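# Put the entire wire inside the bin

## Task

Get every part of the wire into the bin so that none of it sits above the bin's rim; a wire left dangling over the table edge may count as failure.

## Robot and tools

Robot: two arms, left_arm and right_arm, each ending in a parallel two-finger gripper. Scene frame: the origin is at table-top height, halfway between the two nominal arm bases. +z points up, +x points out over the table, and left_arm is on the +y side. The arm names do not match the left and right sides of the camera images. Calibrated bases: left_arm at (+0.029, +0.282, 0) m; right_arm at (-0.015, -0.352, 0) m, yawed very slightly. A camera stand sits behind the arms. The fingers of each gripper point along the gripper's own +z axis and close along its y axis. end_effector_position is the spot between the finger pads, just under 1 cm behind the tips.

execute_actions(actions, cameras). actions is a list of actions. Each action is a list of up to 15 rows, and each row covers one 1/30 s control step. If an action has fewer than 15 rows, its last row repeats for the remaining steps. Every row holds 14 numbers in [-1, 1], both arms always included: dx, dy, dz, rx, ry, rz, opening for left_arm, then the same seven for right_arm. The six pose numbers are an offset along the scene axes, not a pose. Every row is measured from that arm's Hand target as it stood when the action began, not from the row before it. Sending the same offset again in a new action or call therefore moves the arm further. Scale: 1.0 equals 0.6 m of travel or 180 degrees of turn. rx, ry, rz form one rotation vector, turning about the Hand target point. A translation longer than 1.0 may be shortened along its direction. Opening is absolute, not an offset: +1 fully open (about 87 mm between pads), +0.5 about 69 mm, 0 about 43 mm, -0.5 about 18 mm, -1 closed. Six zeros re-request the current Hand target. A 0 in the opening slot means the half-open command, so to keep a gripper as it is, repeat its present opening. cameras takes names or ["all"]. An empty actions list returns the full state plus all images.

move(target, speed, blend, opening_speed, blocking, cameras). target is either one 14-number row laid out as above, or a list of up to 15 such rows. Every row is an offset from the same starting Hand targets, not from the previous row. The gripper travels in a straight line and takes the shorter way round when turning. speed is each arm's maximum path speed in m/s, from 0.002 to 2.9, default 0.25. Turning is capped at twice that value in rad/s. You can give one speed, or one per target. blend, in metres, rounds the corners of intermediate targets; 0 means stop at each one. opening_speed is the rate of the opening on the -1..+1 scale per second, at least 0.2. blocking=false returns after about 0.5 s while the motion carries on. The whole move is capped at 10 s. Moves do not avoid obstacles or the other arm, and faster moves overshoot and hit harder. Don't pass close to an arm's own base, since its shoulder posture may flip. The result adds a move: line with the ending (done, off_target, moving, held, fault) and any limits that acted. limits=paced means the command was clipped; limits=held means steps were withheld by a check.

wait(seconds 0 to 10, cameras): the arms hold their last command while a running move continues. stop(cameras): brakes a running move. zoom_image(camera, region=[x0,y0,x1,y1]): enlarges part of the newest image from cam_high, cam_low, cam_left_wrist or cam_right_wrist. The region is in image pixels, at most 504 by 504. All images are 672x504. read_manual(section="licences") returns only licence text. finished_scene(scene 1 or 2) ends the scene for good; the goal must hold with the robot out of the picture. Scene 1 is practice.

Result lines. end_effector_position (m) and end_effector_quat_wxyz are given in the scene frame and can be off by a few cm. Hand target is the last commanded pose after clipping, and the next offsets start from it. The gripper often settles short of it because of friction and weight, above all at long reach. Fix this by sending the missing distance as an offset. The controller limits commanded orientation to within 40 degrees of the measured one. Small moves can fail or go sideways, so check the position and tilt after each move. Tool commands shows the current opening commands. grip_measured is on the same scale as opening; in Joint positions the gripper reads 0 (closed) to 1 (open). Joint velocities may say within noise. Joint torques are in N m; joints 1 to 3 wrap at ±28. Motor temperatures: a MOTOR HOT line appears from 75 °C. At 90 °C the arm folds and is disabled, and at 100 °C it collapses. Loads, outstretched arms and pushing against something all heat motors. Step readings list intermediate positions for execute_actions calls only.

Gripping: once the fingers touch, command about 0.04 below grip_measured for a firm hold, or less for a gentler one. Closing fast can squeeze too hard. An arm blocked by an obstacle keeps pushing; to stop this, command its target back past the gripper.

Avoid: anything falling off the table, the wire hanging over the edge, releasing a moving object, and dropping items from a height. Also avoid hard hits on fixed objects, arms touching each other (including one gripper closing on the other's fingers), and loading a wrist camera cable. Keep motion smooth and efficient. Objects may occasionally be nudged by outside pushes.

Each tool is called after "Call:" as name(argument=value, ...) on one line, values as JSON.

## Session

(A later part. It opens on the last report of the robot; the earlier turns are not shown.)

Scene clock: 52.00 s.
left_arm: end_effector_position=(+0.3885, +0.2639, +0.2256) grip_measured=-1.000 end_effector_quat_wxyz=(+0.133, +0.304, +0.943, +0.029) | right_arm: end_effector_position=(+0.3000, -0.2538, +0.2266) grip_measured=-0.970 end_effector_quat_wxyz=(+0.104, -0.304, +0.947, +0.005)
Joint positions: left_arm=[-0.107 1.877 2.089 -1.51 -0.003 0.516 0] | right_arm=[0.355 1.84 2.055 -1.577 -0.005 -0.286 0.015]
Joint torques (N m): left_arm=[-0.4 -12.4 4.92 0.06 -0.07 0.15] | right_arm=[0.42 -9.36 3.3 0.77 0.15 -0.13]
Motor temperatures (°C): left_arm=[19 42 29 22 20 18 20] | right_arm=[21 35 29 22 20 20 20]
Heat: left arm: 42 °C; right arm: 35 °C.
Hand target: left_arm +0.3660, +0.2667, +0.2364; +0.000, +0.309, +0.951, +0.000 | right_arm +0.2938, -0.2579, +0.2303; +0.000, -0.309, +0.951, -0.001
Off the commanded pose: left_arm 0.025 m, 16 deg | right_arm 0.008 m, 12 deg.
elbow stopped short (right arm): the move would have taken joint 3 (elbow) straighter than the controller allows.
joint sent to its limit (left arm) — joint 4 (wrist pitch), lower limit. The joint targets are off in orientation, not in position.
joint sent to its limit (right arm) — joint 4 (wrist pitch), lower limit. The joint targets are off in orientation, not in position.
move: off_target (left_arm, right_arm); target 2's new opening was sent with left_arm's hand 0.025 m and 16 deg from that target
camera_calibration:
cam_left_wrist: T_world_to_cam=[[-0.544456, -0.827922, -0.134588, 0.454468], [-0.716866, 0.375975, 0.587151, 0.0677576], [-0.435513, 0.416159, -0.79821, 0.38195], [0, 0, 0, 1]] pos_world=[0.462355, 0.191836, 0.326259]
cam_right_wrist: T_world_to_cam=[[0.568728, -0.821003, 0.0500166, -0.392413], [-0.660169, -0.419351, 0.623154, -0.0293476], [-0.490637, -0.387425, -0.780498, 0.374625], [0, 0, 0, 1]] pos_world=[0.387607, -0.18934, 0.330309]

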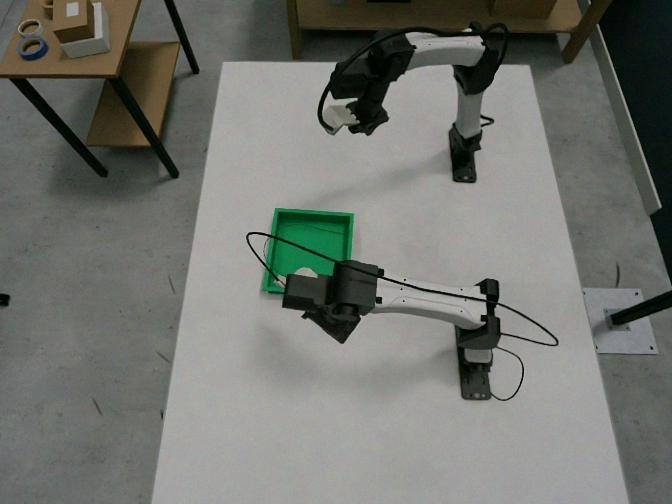

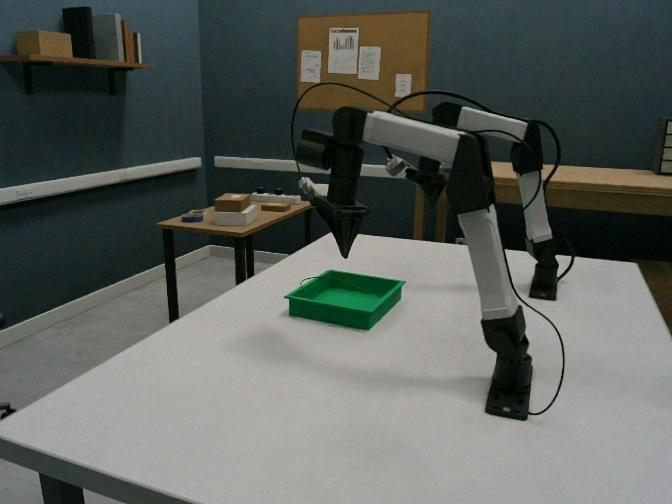

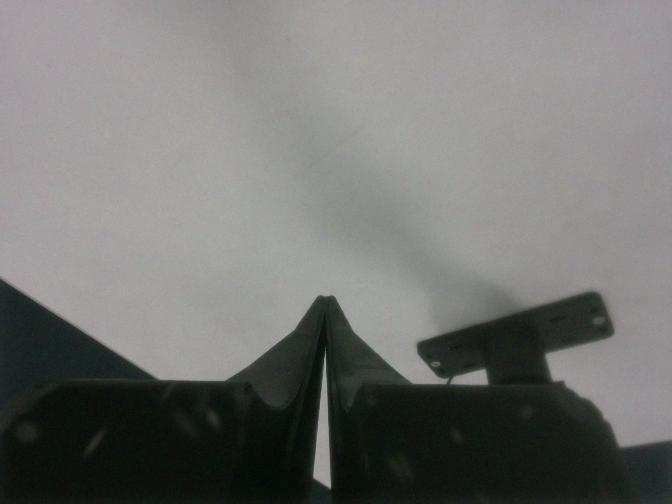

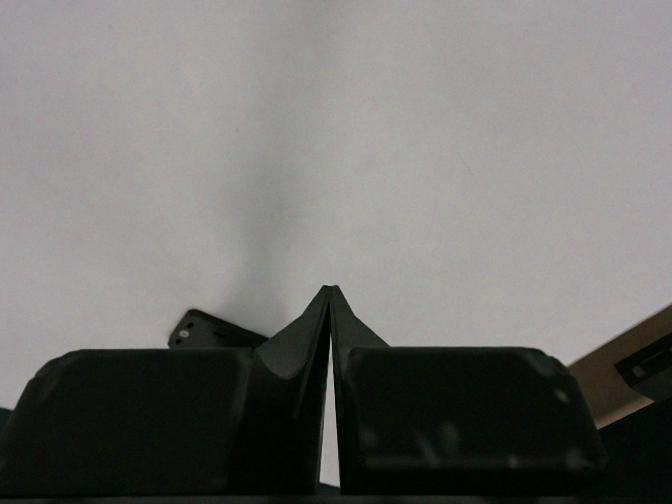

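Call:
move(target=[[0,0,0,0,0,0.4,-0.4,-0.1,-0.1,0,0,0,0,-1],[0.15,-0.12,0,0,0,0.783,-0.4,-0.1,-0.1,0,0,0,0,-1]], speed=0.3, blend=0.03, cameras=["all"])

Call:
zoom_image(camera="cam_high", region=[240, 190, 380, 310])

Scene clock: 59.77 s.
left_arm: end_effector_position=(+0.4662, +0.1963, +0.2378) grip_measured=-0.400 end_effector_quat_wxyz=(-0.073, +0.788, -0.597, +0.133) | right_arm: end_effector_position=(+0.2402, -0.3124, +0.2282) grip_measured=-0.970 end_effector_quat_wxyz=(+0.087, -0.307, +0.948, -0.007)
Joint positions: left_arm=[-0.1 2.003 2.247 -1.51 0.014 -1.947 0.3] | right_arm=[0.237 1.577 1.758 -1.577 -0.002 -0.41 0.015]
Joint torques (N m): left_arm=[-0.18 -8.28 8.03 0.02 0.07 0.03] | right_arm=[-0.28 -7.09 3.34 0.72 0.15 -0.14]
Heat: left arm: 42 °C; right arm: 34 °C.
Hand target: left_arm +0.4559, +0.1947, +0.2366; +0.000, +0.793, -0.609, +0.000 | right_arm +0.2337, -0.3179, +0.2303; +0.000, -0.309, +0.951, -0.001
Off the commanded pose: left_arm 0.010 m, 18 deg | right_arm 0.009 m, 10 deg.
joint sent to its limit (left arm) — joint 4 (wrist pitch), lower limit. The joint targets are off in orientation, not in position.
joint sent to its limit (right arm) — joint 4 (wrist pitch), lower limit. The joint targets are off in orientation, not in position.
move: off_target (left_arm, right_arm); blend cut to 0 m at target 1
camera_calibration:
cam_left_wrist: T_world_to_cam=[[0.916073, 0.29951, 0.266655, -0.55514], [-0.0493042, -0.575786, 0.816112, -0.0371419], [0.39797, -0.760765, -0.512695, 0.228283], [0, 0, 0, 1]] pos_world=[0.415868, 0.318554, 0.295382]
cam_right_wrist: T_world_to_cam=[[0.572431, -0.817416, 0.0644527, -0.409714], [-0.642723, -0.398504, 0.654295, -0.099163], [-0.509146, -0.415964, -0.753488, 0.313223], [0, 0, 0, 1]] pos_world=[0.330275, -0.244133, 0.327299]

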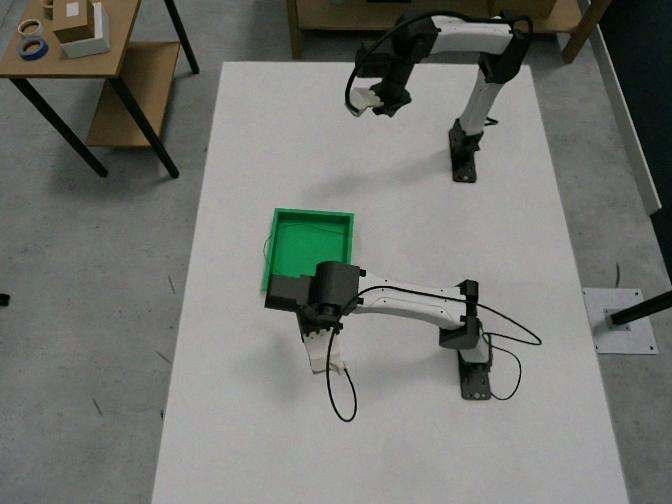

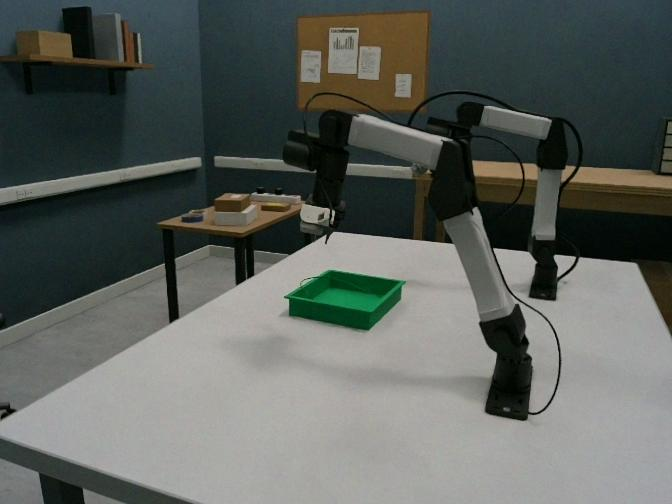

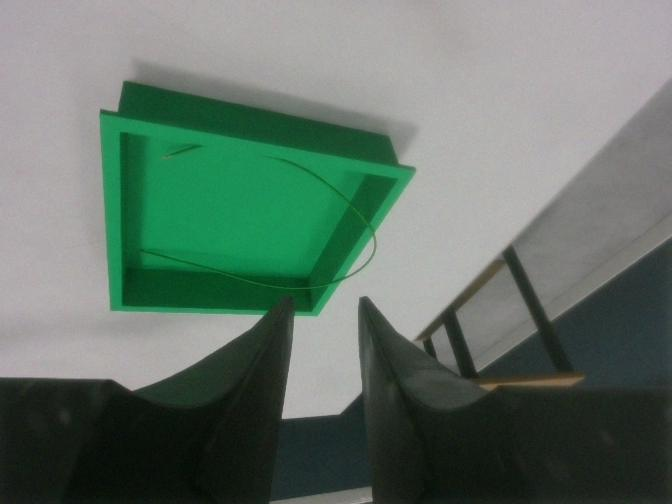

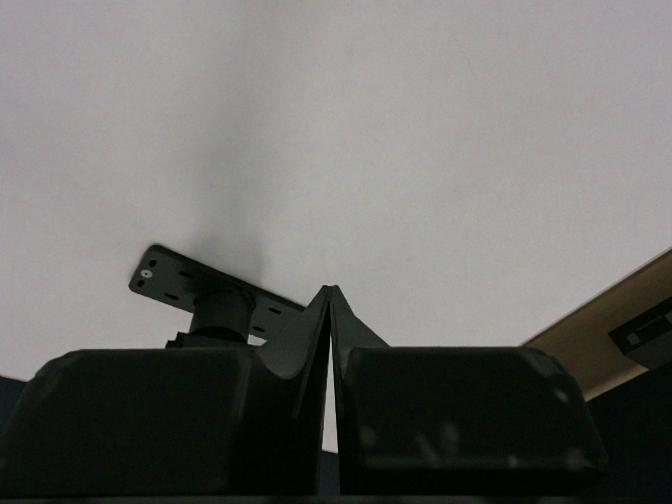

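Scaled by 3.600 from the camera's 672x504 image, which has a finer 960x720 frame.

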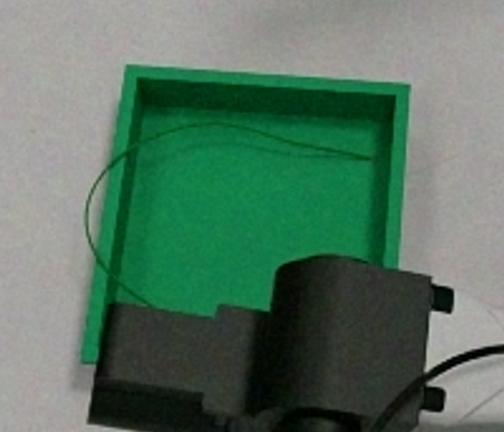

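Call:
move(target=[0.265,-0.325,-0.16,0,-0.167,0,0,0,0,0,0,0,0,-1], speed=0.2, cameras=["all"])

Call:
zoom_image(camera="cam_low", region=[260, 200, 430, 350])

Scene clock: 65.17 s.
left_arm: end_effector_position=(+0.6071, -0.0004, +0.1319) grip_measured=+0.000 end_effector_quat_wxyz=(-0.161, +0.715, -0.634, +0.247) | right_arm: end_effector_position=(+0.2402, -0.3124, +0.2282) grip_measured=-0.970 end_effector_quat_wxyz=(+0.087, -0.307, +0.948, -0.007)
Joint positions: left_arm=[-0.443 2.671 2.836 -1.156 -0.165 -2.084 0.5] | right_arm=[0.237 1.577 1.758 -1.577 -0.002 -0.41 0.015]
Joint torques (N m): left_arm=[-0.02 -13.65 8.64 1.2 -0.35 0.03] | right_arm=[-0.24 -7.06 3.36 0.72 0.14 -0.14]
Heat: left arm: 43 °C; right arm: 33 °C.
Hand target: left_arm +0.6150, -0.0001, +0.1405; -0.158, +0.766, -0.588, +0.206 | right_arm +0.2337, -0.3179, +0.2303; +0.000, -0.309, +0.951, -0.001
Off the commanded pose: left_arm 0.012 m, 9 deg | right_arm 0.009 m, 10 deg.
elbow stopped short (left arm): the move would have taken joint 3 (elbow) straighter than the controller allows.
joint sent to its limit (left arm) — joint 6 (wrist roll), lower limit. The joint targets are off in orientation, not in position.
joint sent to its limit (right arm) — joint 4 (wrist pitch), lower limit. The joint targets are off in orientation, not in position.
move: off_target (left_arm, right_arm)
camera_calibration:
cam_left_wrist: T_world_to_cam=[[0.827219, 0.167594, 0.536303, -0.578801], [-0.365438, -0.564552, 0.740092, 0.144951], [0.426805, -0.808204, -0.405763, -0.0633226], [0, 0, 0, 1]] pos_world=[0.558793, 0.127658, 0.177442]
cam_right_wrist: T_world_to_cam=[[0.572431, -0.817416, 0.0644527, -0.409714], [-0.642723, -0.398504, 0.654295, -0.099163], [-0.509146, -0.415964, -0.753488, 0.313223], [0, 0, 0, 1]] pos_world=[0.330275, -0.244133, 0.327299]

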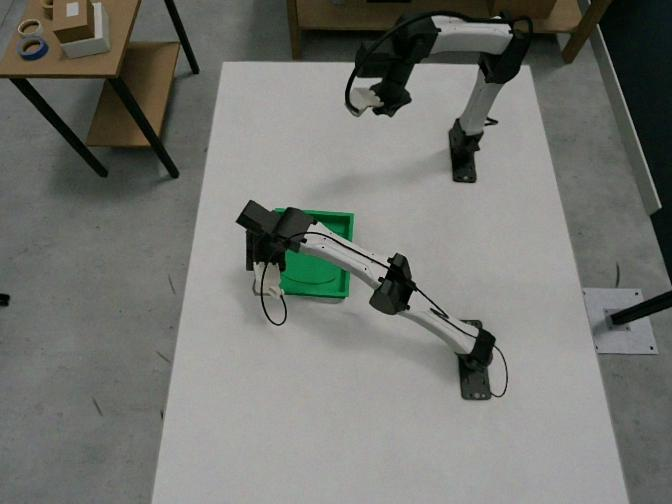

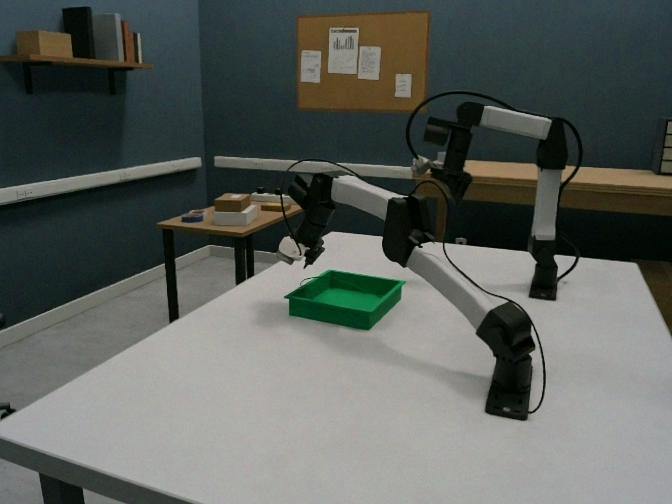

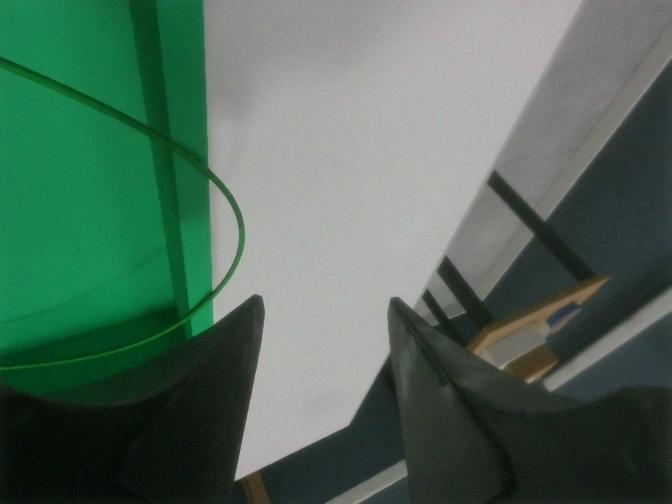

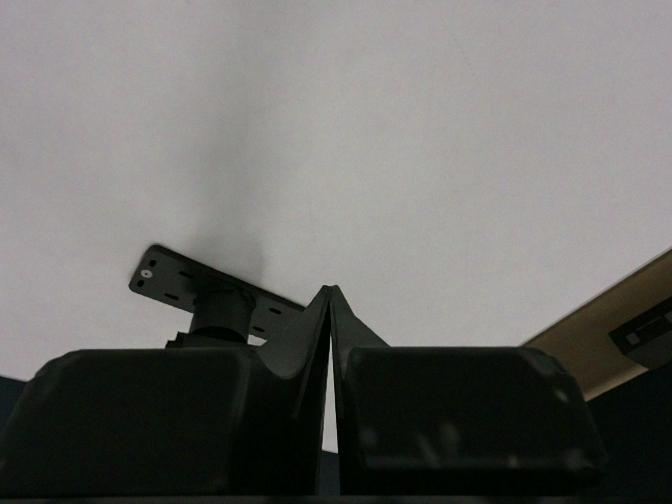

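Scaled by 2.965 from the camera's 672x504 image, which has a finer 960x720 frame.

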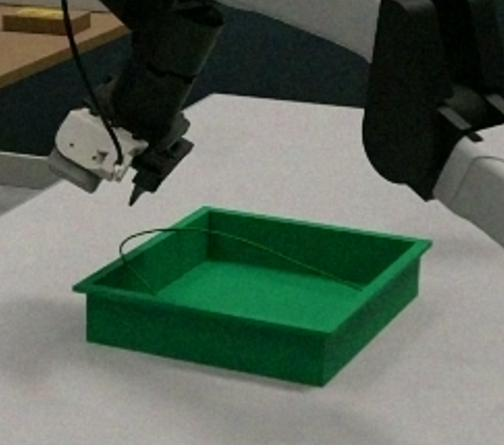

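Call:
move(target=[-0.015,-0.03,-0.065,0,-0.04,0,0,0,0,0,0,0,0,-1], speed=0.1, cameras=["cam_high","cam_low","cam_left_wrist"])

Call:
zoom_image(camera="cam_low", region=[260, 200, 430, 350])

Scene clock: 68.53 s.
left_arm: end_effector_position=(+0.6105, -0.0208, +0.0942) grip_measured=+0.000 end_effector_quat_wxyz=(-0.187, +0.704, -0.634, +0.261) | right_arm: end_effector_position=(+0.2402, -0.3124, +0.2282) grip_measured=-0.970 end_effector_quat_wxyz=(+0.087, -0.307, +0.948, -0.007)
Joint positions: left_arm=[-0.485 2.562 2.442 -0.831 -0.223 -2.088 0.5] | right_arm=[0.237 1.577 1.758 -1.577 -0.002 -0.41 0.015]
Joint torques (N m): left_arm=[-0.61 -17.24 4.49 1.04 -0.49 0.1] | right_arm=[-0.31 -7.13 3.34 0.74 0.15 -0.12]
Heat: left arm: 45 °C; right arm: 33 °C.
Hand target: left_arm +0.6060, -0.0183, +0.1015; -0.195, +0.751, -0.577, +0.253 | right_arm +0.2337, -0.3179, +0.2303; +0.000, -0.309, +0.951, -0.001
Off the commanded pose: left_arm 0.009 m, 9 deg | right_arm 0.009 m, 10 deg.
joint sent to its limit (left arm) — joint 6 (wrist roll), lower limit. The joint targets are off in orientation, not in position.
joint sent to its limit (right arm) — joint 4 (wrist pitch), lower limit. The joint targets are off in orientation, not in position.
move: off_target (left_arm, right_arm)
camera_calibration:
cam_left_wrist: T_world_to_cam=[[0.7961, 0.150666, 0.58611, -0.543918], [-0.409769, -0.578495, 0.705289, 0.192687], [0.445325, -0.80165, -0.398802, -0.108383], [0, 0, 0, 1]] pos_world=[0.560236, 0.106533, 0.139672]
Images, in order (width x height): cam_high 672x504, cam_low 672x504, cam_left_wrist 672x504.

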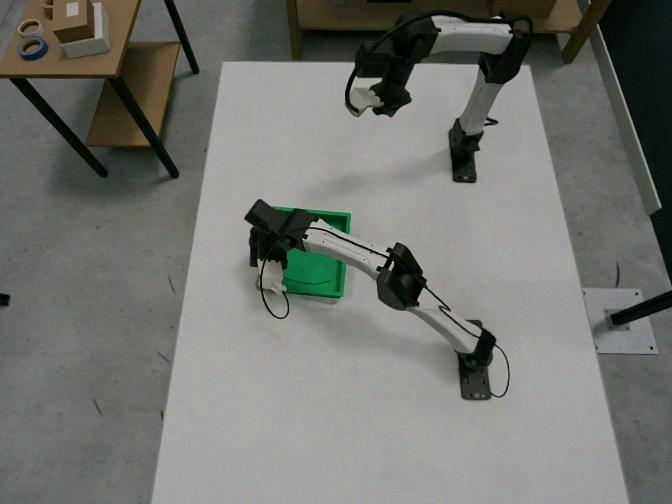

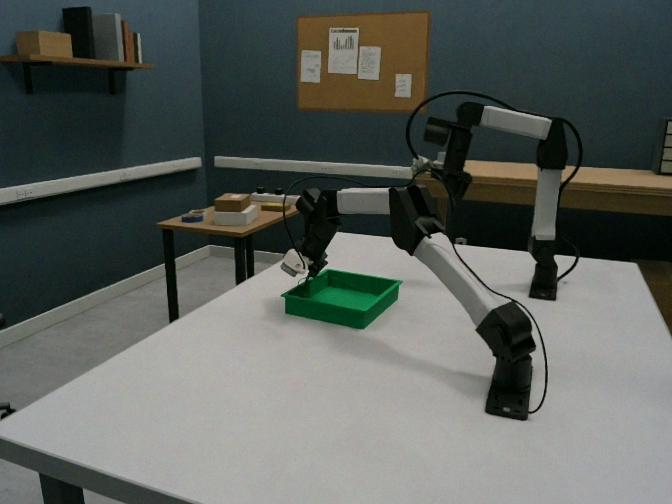

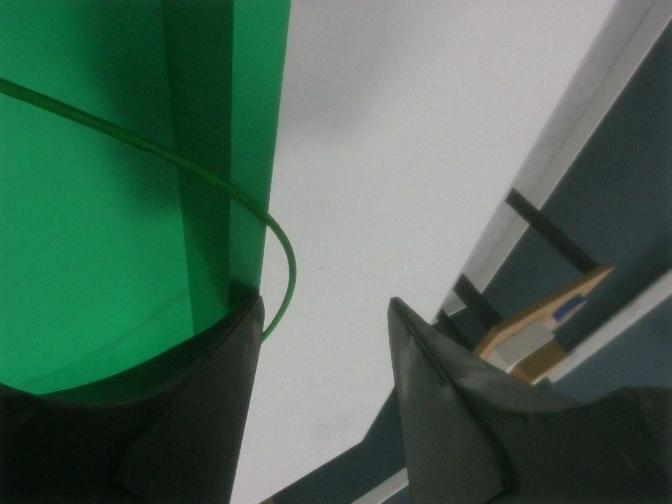

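Scaled by 2.965 from the camera's 672x504 image, which has a finer 960x720 frame.

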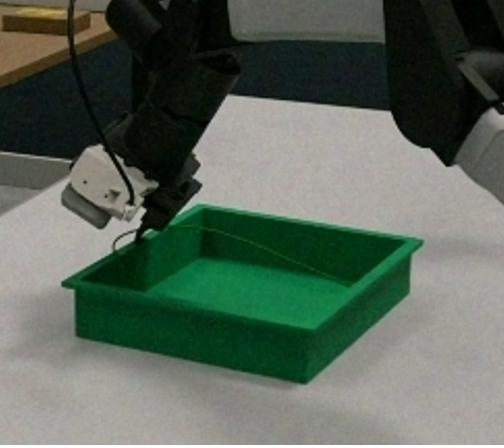

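Call:
move(target=[-0.01,0,0.04,0,0,0,0,0,0,0,0,0,0,-1], speed=0.1, cameras=["cam_high","cam_low","cam_left_wrist"])

Call:
zoom_image(camera="cam_low", region=[270, 230, 370, 320])

Scene clock: 70.50 s.
left_arm: end_effector_position=(+0.6094, -0.0225, +0.0960) grip_measured=+0.000 end_effector_quat_wxyz=(-0.190, +0.702, -0.634, +0.261) | right_arm: end_effector_position=(+0.2402, -0.3124, +0.2282) grip_measured=-0.970 end_effector_quat_wxyz=(+0.087, -0.307, +0.948, -0.007)
Joint positions: left_arm=[-0.491 2.559 2.442 -0.832 -0.233 -2.088 0.5] | right_arm=[0.237 1.577 1.758 -1.577 -0.002 -0.41 0.015]
Joint torques (N m): left_arm=[-0.51 -20.08 6.3 0.63 -0.4 0.08] | right_arm=[-0.24 -7.08 3.3 0.73 0.13 -0.12]
Heat: left arm: 46 °C; right arm: 33 °C.
Hand target: left_arm +0.6000, -0.0182, +0.1256; -0.195, +0.751, -0.577, +0.253 | right_arm +0.2337, -0.3179, +0.2303; +0.000, -0.309, +0.951, -0.001
Off the commanded pose: left_arm 0.031 m, 9 deg | right_arm 0.009 m, 10 deg.
joint sent to its limit (left arm) — joint 6 (wrist roll), lower limit. The joint targets are off in orientation, not in position.
joint sent to its limit (right arm) — joint 4 (wrist pitch), lower limit. The joint targets are off in orientation, not in position.
move: off_target (left_arm, right_arm)
camera_calibration:
cam_left_wrist: T_world_to_cam=[[0.793032, 0.147036, 0.591169, -0.542548], [-0.413551, -0.58261, 0.699672, 0.192714], [0.447298, -0.799341, -0.401221, -0.109494], [0, 0, 0, 1]] pos_world=[0.558931, 0.104528, 0.141969]
Images, in order (width x height): cam_high 672x504, cam_low 672x504, cam_left_wrist 672x504.

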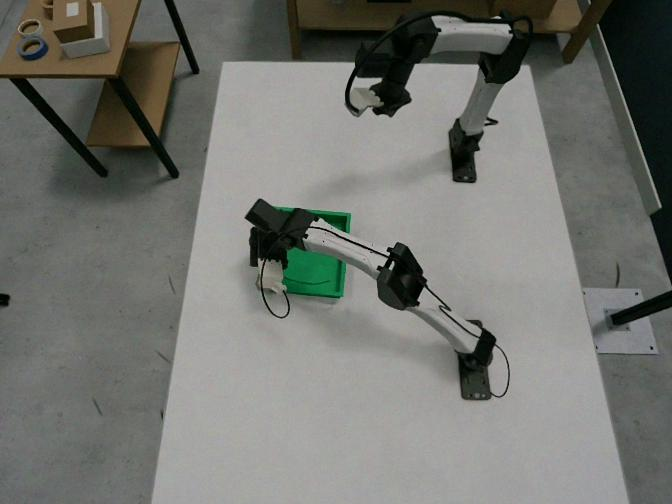

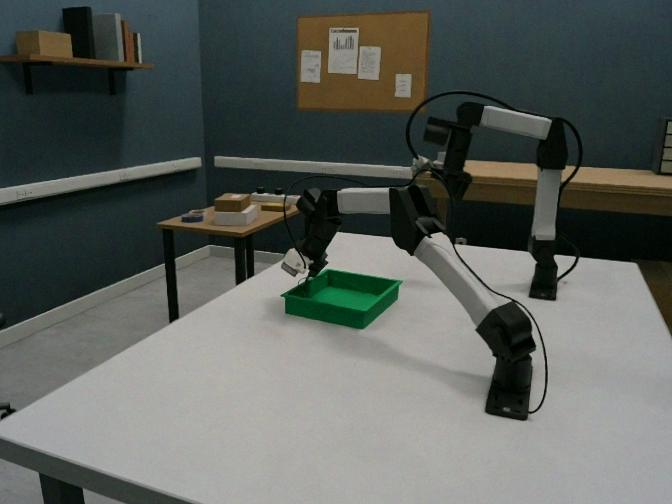

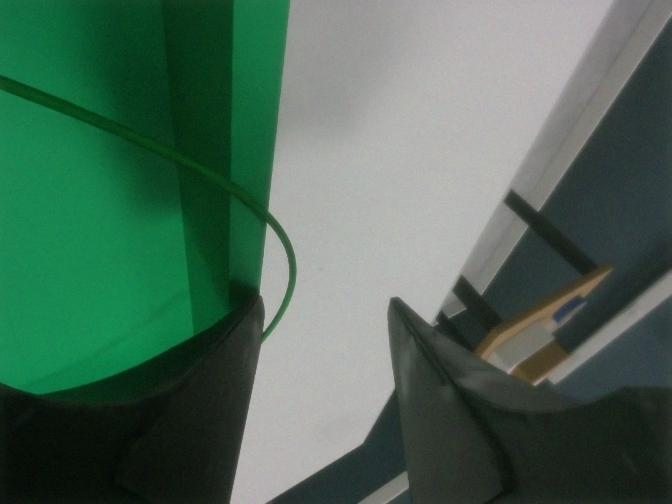

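Scaled by 5.040 from the camera's 672x504 image, which has a finer 960x720 frame.

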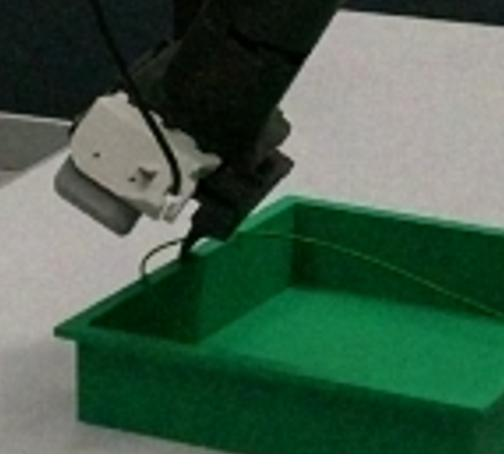

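Call:
move(target=[0,0,0.01,0,0,0,0,0,0,0,0,0,0,-1], speed=0.1, cameras=["cam_left_wrist"])

Call:
zoom_image(camera="cam_left_wrist", region=[150, 180, 450, 400])

Scene clock: 71.83 s.
left_arm: end_effector_position=(+0.6079, -0.0217, +0.0959) grip_measured=+0.000 end_effector_quat_wxyz=(-0.190, +0.703, -0.635, +0.258) | right_arm: end_effector_position=(+0.2402, -0.3124, +0.2282) grip_measured=-0.970 end_effector_quat_wxyz=(+0.087, -0.307, +0.948, -0.007)
Joint positions: left_arm=[-0.491 2.556 2.442 -0.841 -0.233 -2.088 0.5] | right_arm=[0.237 1.577 1.758 -1.577 -0.002 -0.41 0.015]
Joint torques (N m): left_arm=[-0.47 -20.07 7.66 0.57 -0.41 0.07] | right_arm=[-0.28 -7.1 3.3 0.73 0.14 -0.14]
Motor temperatures (°C): left_arm=[19 48 30 23 20 18 20] | right_arm=[21 33 28 22 20 20 20]
Heat: left arm: 48 °C; right arm: 33 °C.
Hand target: left_arm +0.6000, -0.0182, +0.1316; -0.195, +0.751, -0.577, +0.254 | right_arm +0.2337, -0.3179, +0.2303; +0.000, -0.309, +0.951, -0.001
Off the commanded pose: left_arm 0.037 m, 9 deg | right_arm 0.009 m, 10 deg.
joint sent to its limit (left arm) — joint 6 (wrist roll), lower limit. The joint targets are off in orientation, not in position.
joint sent to its limit (right arm) — joint 4 (wrist pitch), lower limit. The joint targets are off in orientation, not in position.
move: off_target (left_arm, right_arm)
camera_calibration:
cam_left_wrist: T_world_to_cam=[[0.796452, 0.145127, 0.587029, -0.543226], [-0.409331, -0.585162, 0.700024, 0.190008], [0.445099, -0.797824, -0.406648, -0.106285], [0, 0, 0, 1]] pos_world=[0.557737, 0.105225, 0.142658]
Images, in order (width x height): cam_left_wrist 672x504.

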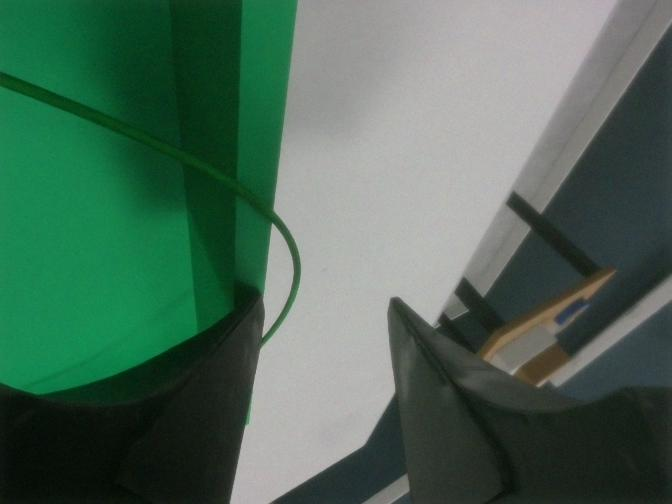

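Scaled by 1.680 from the camera's 672x504 image, which has a finer 960x720 frame.

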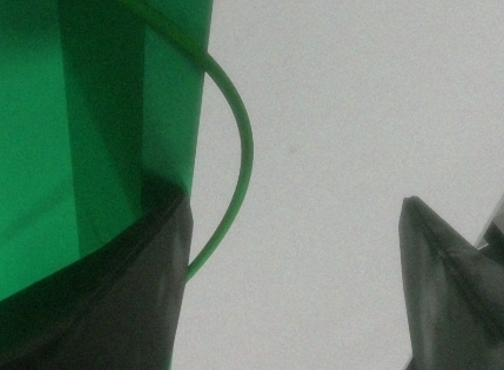

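Call:
move(target=[0,0,0.02,0,0,0,0,0,0,0,0,0,0,-1], speed=0.1, cameras=["cam_left_wrist","cam_low"])

Call:
zoom_image(camera="cam_low", region=[270, 230, 370, 320])

Scene clock: 73.67 s.
left_arm: end_effector_position=(+0.5999, -0.0174, +0.1022) grip_measured=+0.000 end_effector_quat_wxyz=(-0.186, +0.705, -0.640, +0.241) | right_arm: end_effector_position=(+0.2402, -0.3124, +0.2282) grip_measured=-0.970 end_effector_quat_wxyz=(+0.087, -0.307, +0.948, -0.007)
Joint positions: left_arm=[-0.491 2.556 2.49 -0.926 -0.233 -2.088 0.5] | right_arm=[0.237 1.577 1.758 -1.577 -0.002 -0.41 0.015]
Joint torques (N m): left_arm=[-0.49 -18.99 9.29 0.86 -0.36 0.09] | right_arm=[-0.28 -7.12 3.33 0.73 0.16 -0.14]
Heat: left arm: 49 °C; right arm: 33 °C.
Hand target: left_arm +0.6000, -0.0182, +0.1434; -0.195, +0.752, -0.577, +0.253 | right_arm +0.2337, -0.3179, +0.2303; +0.000, -0.309, +0.951, -0.001
Off the commanded pose: left_arm 0.041 m, 9 deg | right_arm 0.009 m, 10 deg.
joint sent to its limit (left arm) — joint 6 (wrist roll), lower limit. The joint targets are off in orientation, not in position.
joint sent to its limit (right arm) — joint 4 (wrist pitch), lower limit. The joint targets are off in orientation, not in position.
move: off_target (left_arm, right_arm)
camera_calibration:
cam_left_wrist: T_world_to_cam=[[0.814851, 0.135256, 0.56367, -0.550042], [-0.386967, -0.597076, 0.702678, 0.170908], [0.431595, -0.7907, -0.434188, -0.0857858], [0, 0, 0, 1]] pos_world=[0.551363, 0.108611, 0.152701]
Images, in order (width x height): cam_low 672x504, cam_left_wrist 672x504.

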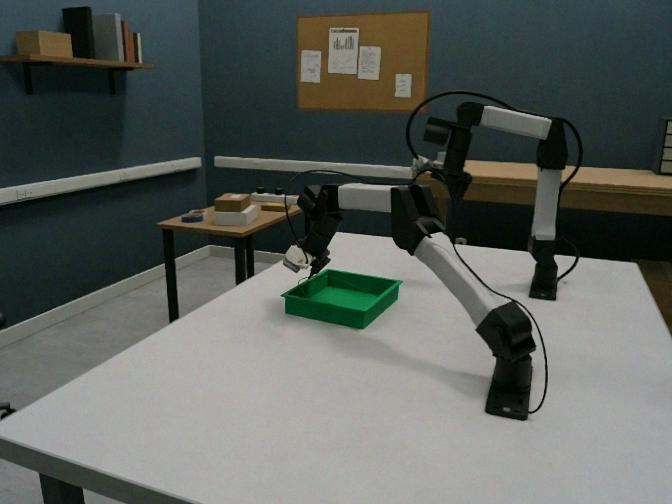

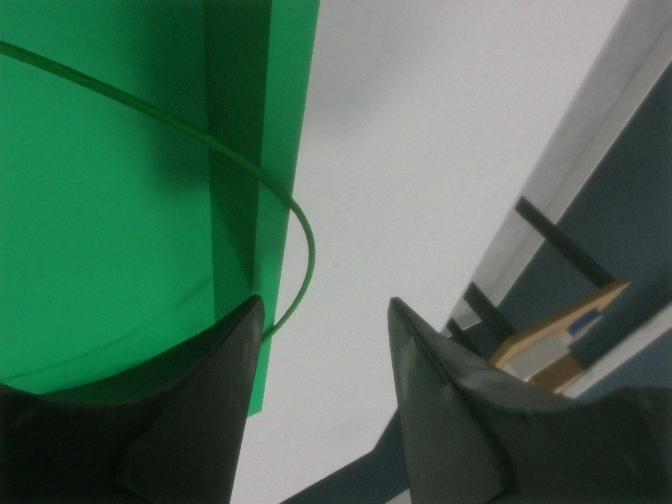

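Scaled by 5.040 from the camera's 672x504 image, which has a finer 960x720 frame.

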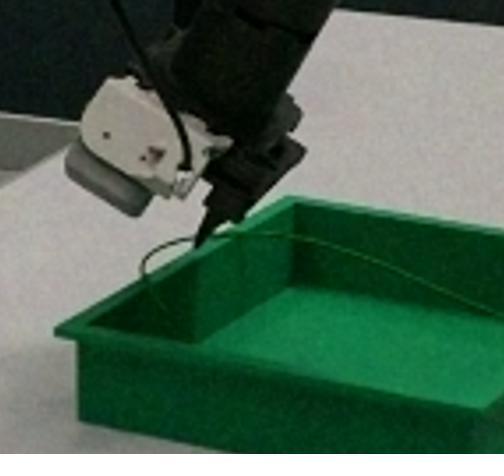

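Call:
move(target=[0,0,-0.068,0,0,0,-1,0,0,0,0,0,0,-1], speed=0.1, opening_speed=1, cameras=["cam_left_wrist","cam_low"])

Call:
zoom_image(camera="cam_low", region=[270, 230, 370, 320])

Scene clock: 75.73 s.
left_arm: end_effector_position=(+0.6043, -0.0188, +0.0754) grip_measured=-1.000 end_effector_quat_wxyz=(-0.189, +0.705, -0.638, +0.247) | right_arm: end_effector_position=(+0.2402, -0.3124, +0.2282) grip_measured=-0.970 end_effector_quat_wxyz=(+0.087, -0.307, +0.948, -0.007)
Joint positions: left_arm=[-0.491 2.545 2.353 -0.787 -0.237 -2.088 0] | right_arm=[0.237 1.577 1.758 -1.577 -0.002 -0.41 0.015]
Joint torques (N m): left_arm=[-0.49 -19.67 5.23 0.93 -0.33 0.09] | right_arm=[-0.32 -7.12 3.32 0.74 0.14 -0.13]
Heat: left arm: 50 °C; right arm: 33 °C.
Hand target: left_arm +0.6000, -0.0182, +0.1026; -0.195, +0.752, -0.577, +0.253 | right_arm +0.2337, -0.3179, +0.2303; +0.000, -0.309, +0.951, -0.001
Off the commanded pose: left_arm 0.028 m, 9 deg | right_arm 0.009 m, 10 deg.
joint sent to its limit (left arm) — joint 6 (wrist roll), lower limit. The joint targets are off in orientation, not in position.
joint sent to its limit (right arm) — joint 4 (wrist pitch), lower limit. The joint targets are off in orientation, not in position.
move: off_target (left_arm, right_arm)
camera_calibration:
cam_left_wrist: T_world_to_cam=[[0.806563, 0.139137, 0.574541, -0.534077], [-0.395165, -0.595942, 0.699069, 0.195857], [0.43966, -0.790882, -0.425682, -0.105974], [0, 0, 0, 1]] pos_world=[0.554756, 0.107216, 0.12482]
Images, in order (width x height): cam_low 672x504, cam_left_wrist 672x504.

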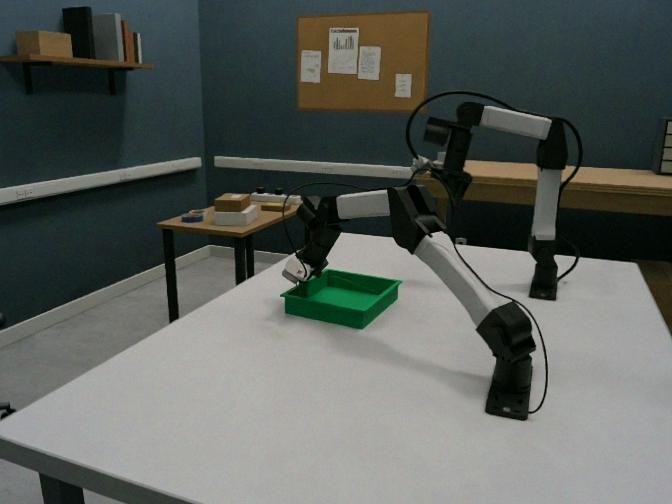

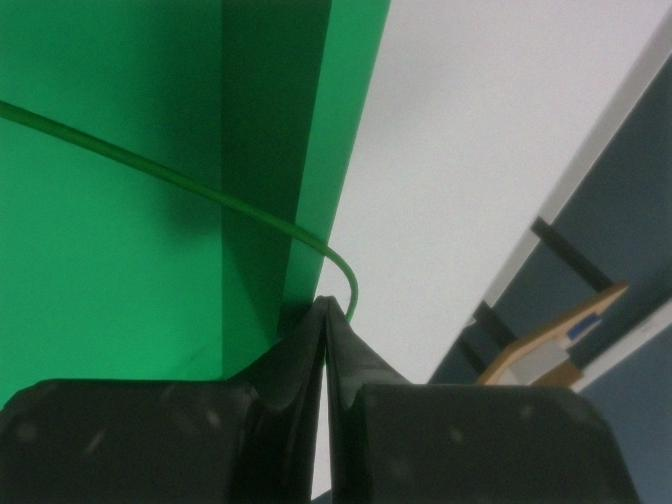

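Scaled by 5.040 from the camera's 672x504 image, which has a finer 960x720 frame.

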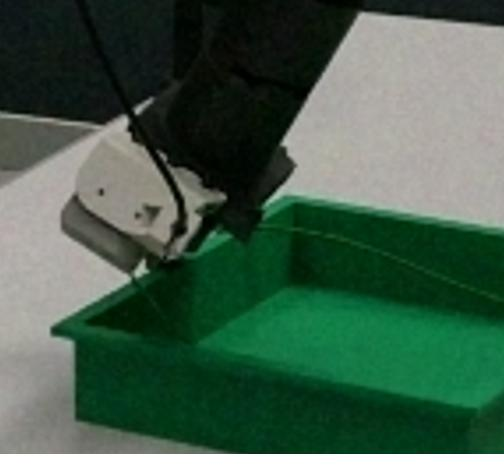

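Call:
move(target=[[0,0,0.11,0,0,0,-1,0,0,0,0,0,0,-1],[0.01,0,0.07,0,0,0,-0.4,0,0,0,0,0,0,-1]], speed=0.15, cameras=["cam_left_wrist","cam_low","cam_high"])

Call:
zoom_image(camera="cam_low", region=[270, 230, 370, 320])

Scene clock: 79.83 s.
left_arm: end_effector_position=(+0.6022, -0.0174, +0.1462) grip_measured=-0.400 end_effector_quat_wxyz=(-0.194, +0.702, -0.633, +0.262) | right_arm: end_effector_position=(+0.2402, -0.3124, +0.2282) grip_measured=-0.970 end_effector_quat_wxyz=(+0.087, -0.307, +0.948, -0.007)
Joint positions: left_arm=[-0.491 2.582 2.688 -1.05 -0.239 -2.088 0.3] | right_arm=[0.237 1.577 1.758 -1.577 -0.002 -0.41 0.015]
Joint torques (N m): left_arm=[-0.2 -13.07 7.27 1.22 -0.33 0.08] | right_arm=[-0.32 -7.15 3.3 0.73 0.16 -0.13]
Heat: left arm: 51 °C; right arm: 32 °C.
Hand target: left_arm +0.6060, -0.0182, +0.1447; -0.195, +0.752, -0.577, +0.253 | right_arm +0.2337, -0.3179, +0.2303; +0.000, -0.309, +0.951, -0.001
Off the commanded pose: left_arm 0.004 m, 9 deg | right_arm 0.009 m, 10 deg.
joint sent to its limit (left arm) — joint 6 (wrist roll), lower limit. The joint targets are off in orientation, not in position.
joint sent to its limit (right arm) — joint 4 (wrist pitch), lower limit. The joint targets are off in orientation, not in position.
move: off_target (left_arm, right_arm); target 2's new opening was sent with left_arm's hand 0.004 m and 9 deg from that target
camera_calibration:
cam_left_wrist: T_world_to_cam=[[0.78839, 0.148666, 0.596942, -0.565318], [-0.416136, -0.585778, 0.695482, 0.159652], [0.45307, -0.79672, -0.399956, -0.0856438], [0, 0, 0, 1]] pos_world=[0.550931, 0.10933, 0.192173]
Images, in order (width x height): cam_high 672x504, cam_low 672x504, cam_left_wrist 672x504.

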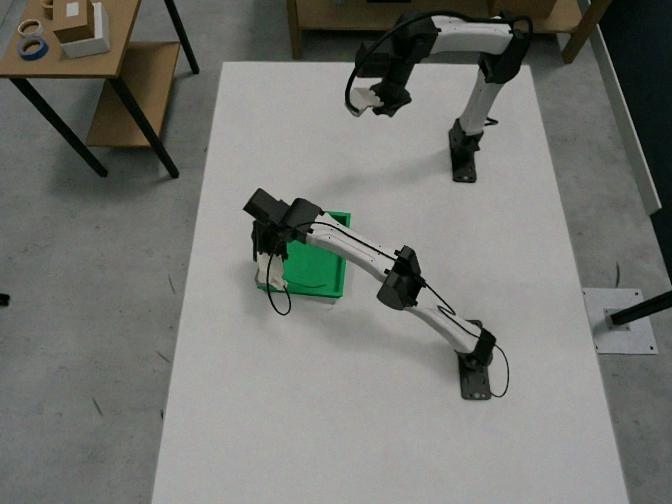

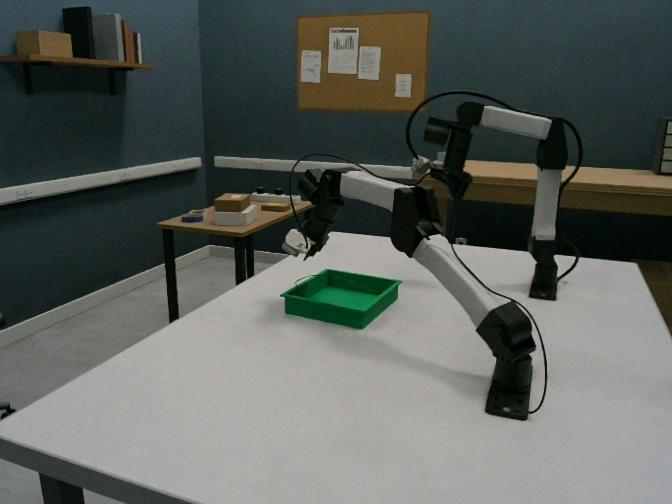

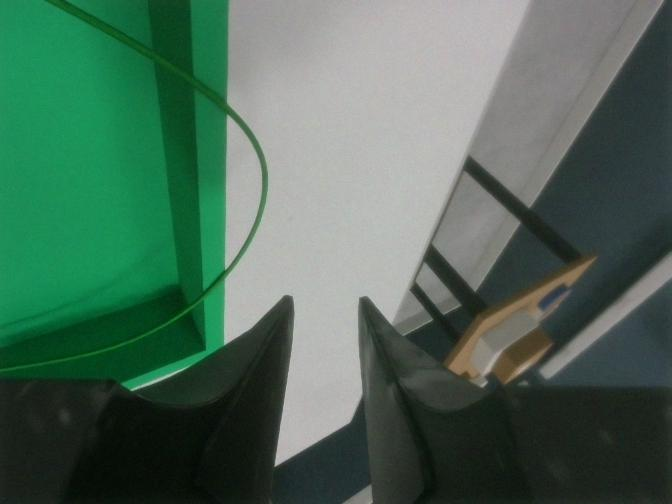

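Scaled by 5.040 from the camera's 672x504 image, which has a finer 960x720 frame.

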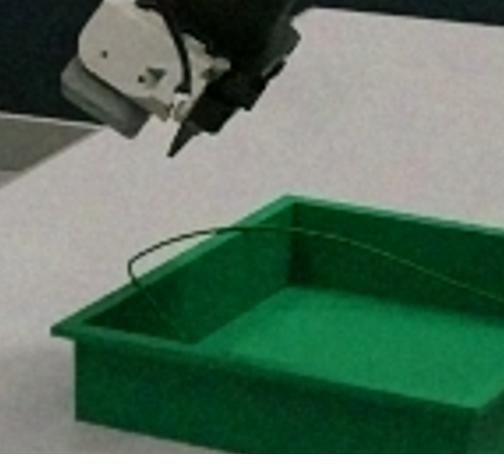

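Call:
move(target=[0.03,-0.003,-0.096,0,0,0,-0.4,0,0,0,0,0,0,-1], speed=0.08, cameras=["cam_left_wrist","cam_low"])

Call:
zoom_image(camera="cam_low", region=[270, 230, 370, 320])

Call:
zoom_image(camera="cam_left_wrist", region=[230, 200, 430, 370])

Scene clock: 82.63 s.
left_arm: end_effector_position=(+0.6193, -0.0265, +0.0960) grip_measured=-0.400 end_effector_quat_wxyz=(-0.194, +0.702, -0.632, +0.264) | right_arm: end_effector_position=(+0.2402, -0.3124, +0.2282) grip_measured=-0.970 end_effector_quat_wxyz=(+0.087, -0.307, +0.948, -0.007)
Joint positions: left_arm=[-0.491 2.649 2.608 -0.901 -0.239 -2.088 0.3] | right_arm=[0.237 1.577 1.758 -1.577 -0.002 -0.41 0.015]
Joint torques (N m): left_arm=[0.7 -13.82 5.39 1.27 -0.31 0.09] | right_arm=[-0.28 -7.06 3.33 0.71 0.15 -0.13]
Heat: left arm: 51 °C; right arm: 32 °C.
Hand target: left_arm +0.6240, -0.0200, +0.0870; -0.195, +0.752, -0.577, +0.253 | right_arm +0.2337, -0.3179, +0.2303; +0.000, -0.309, +0.951, -0.001
Off the commanded pose: left_arm 0.012 m, 9 deg | right_arm 0.009 m, 10 deg.
joint sent to its limit (left arm) — joint 6 (wrist roll), lower limit. The joint targets are off in orientation, not in position.
joint sent to its limit (right arm) — joint 4 (wrist pitch), lower limit. The joint targets are off in orientation, not in position.
move: off_target (left_arm, right_arm)
camera_calibration:
cam_left_wrist: T_world_to_cam=[[0.786777, 0.149497, 0.598859, -0.546618], [-0.418015, -0.584804, 0.695174, 0.197655], [0.454142, -0.797279, -0.397619, -0.121634], [0, 0, 0, 1]] pos_world=[0.567928, 0.100331, 0.141578]
Images, in order (width x height): cam_low 672x504, cam_left_wrist 672x504.

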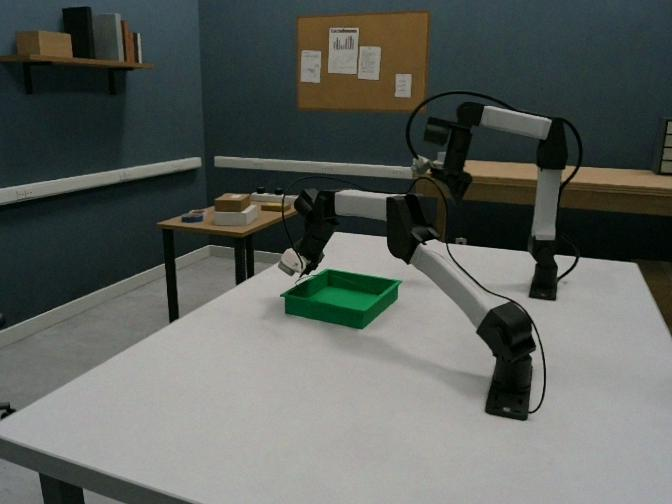

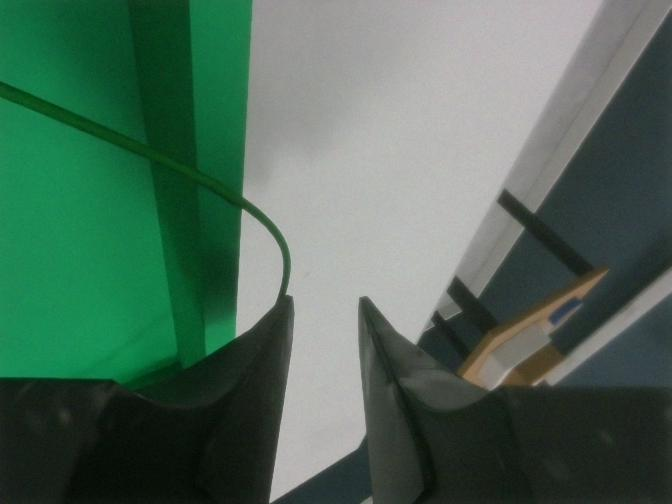

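Scaled by 5.040 from the camera's 672x504 image, which has a finer 960x720 frame.

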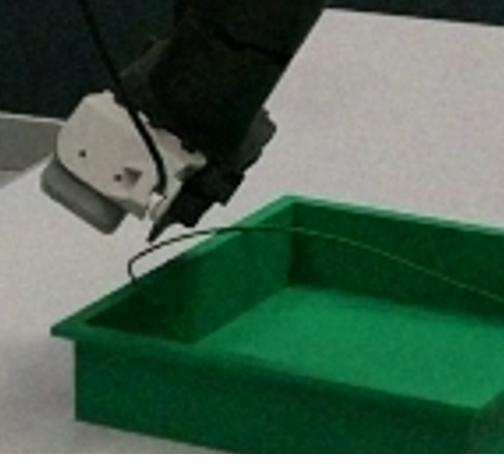

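Scaled by 2.520 from the camera's 672x504 image, which has a finer 960x720 frame.

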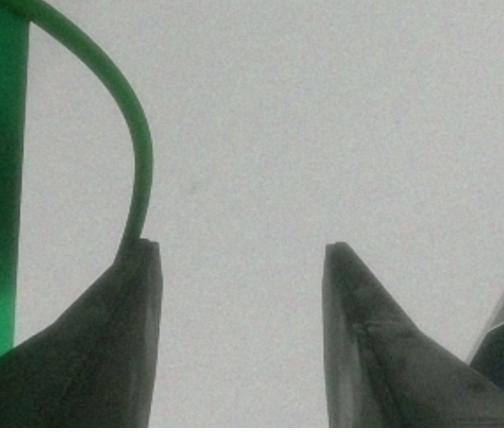

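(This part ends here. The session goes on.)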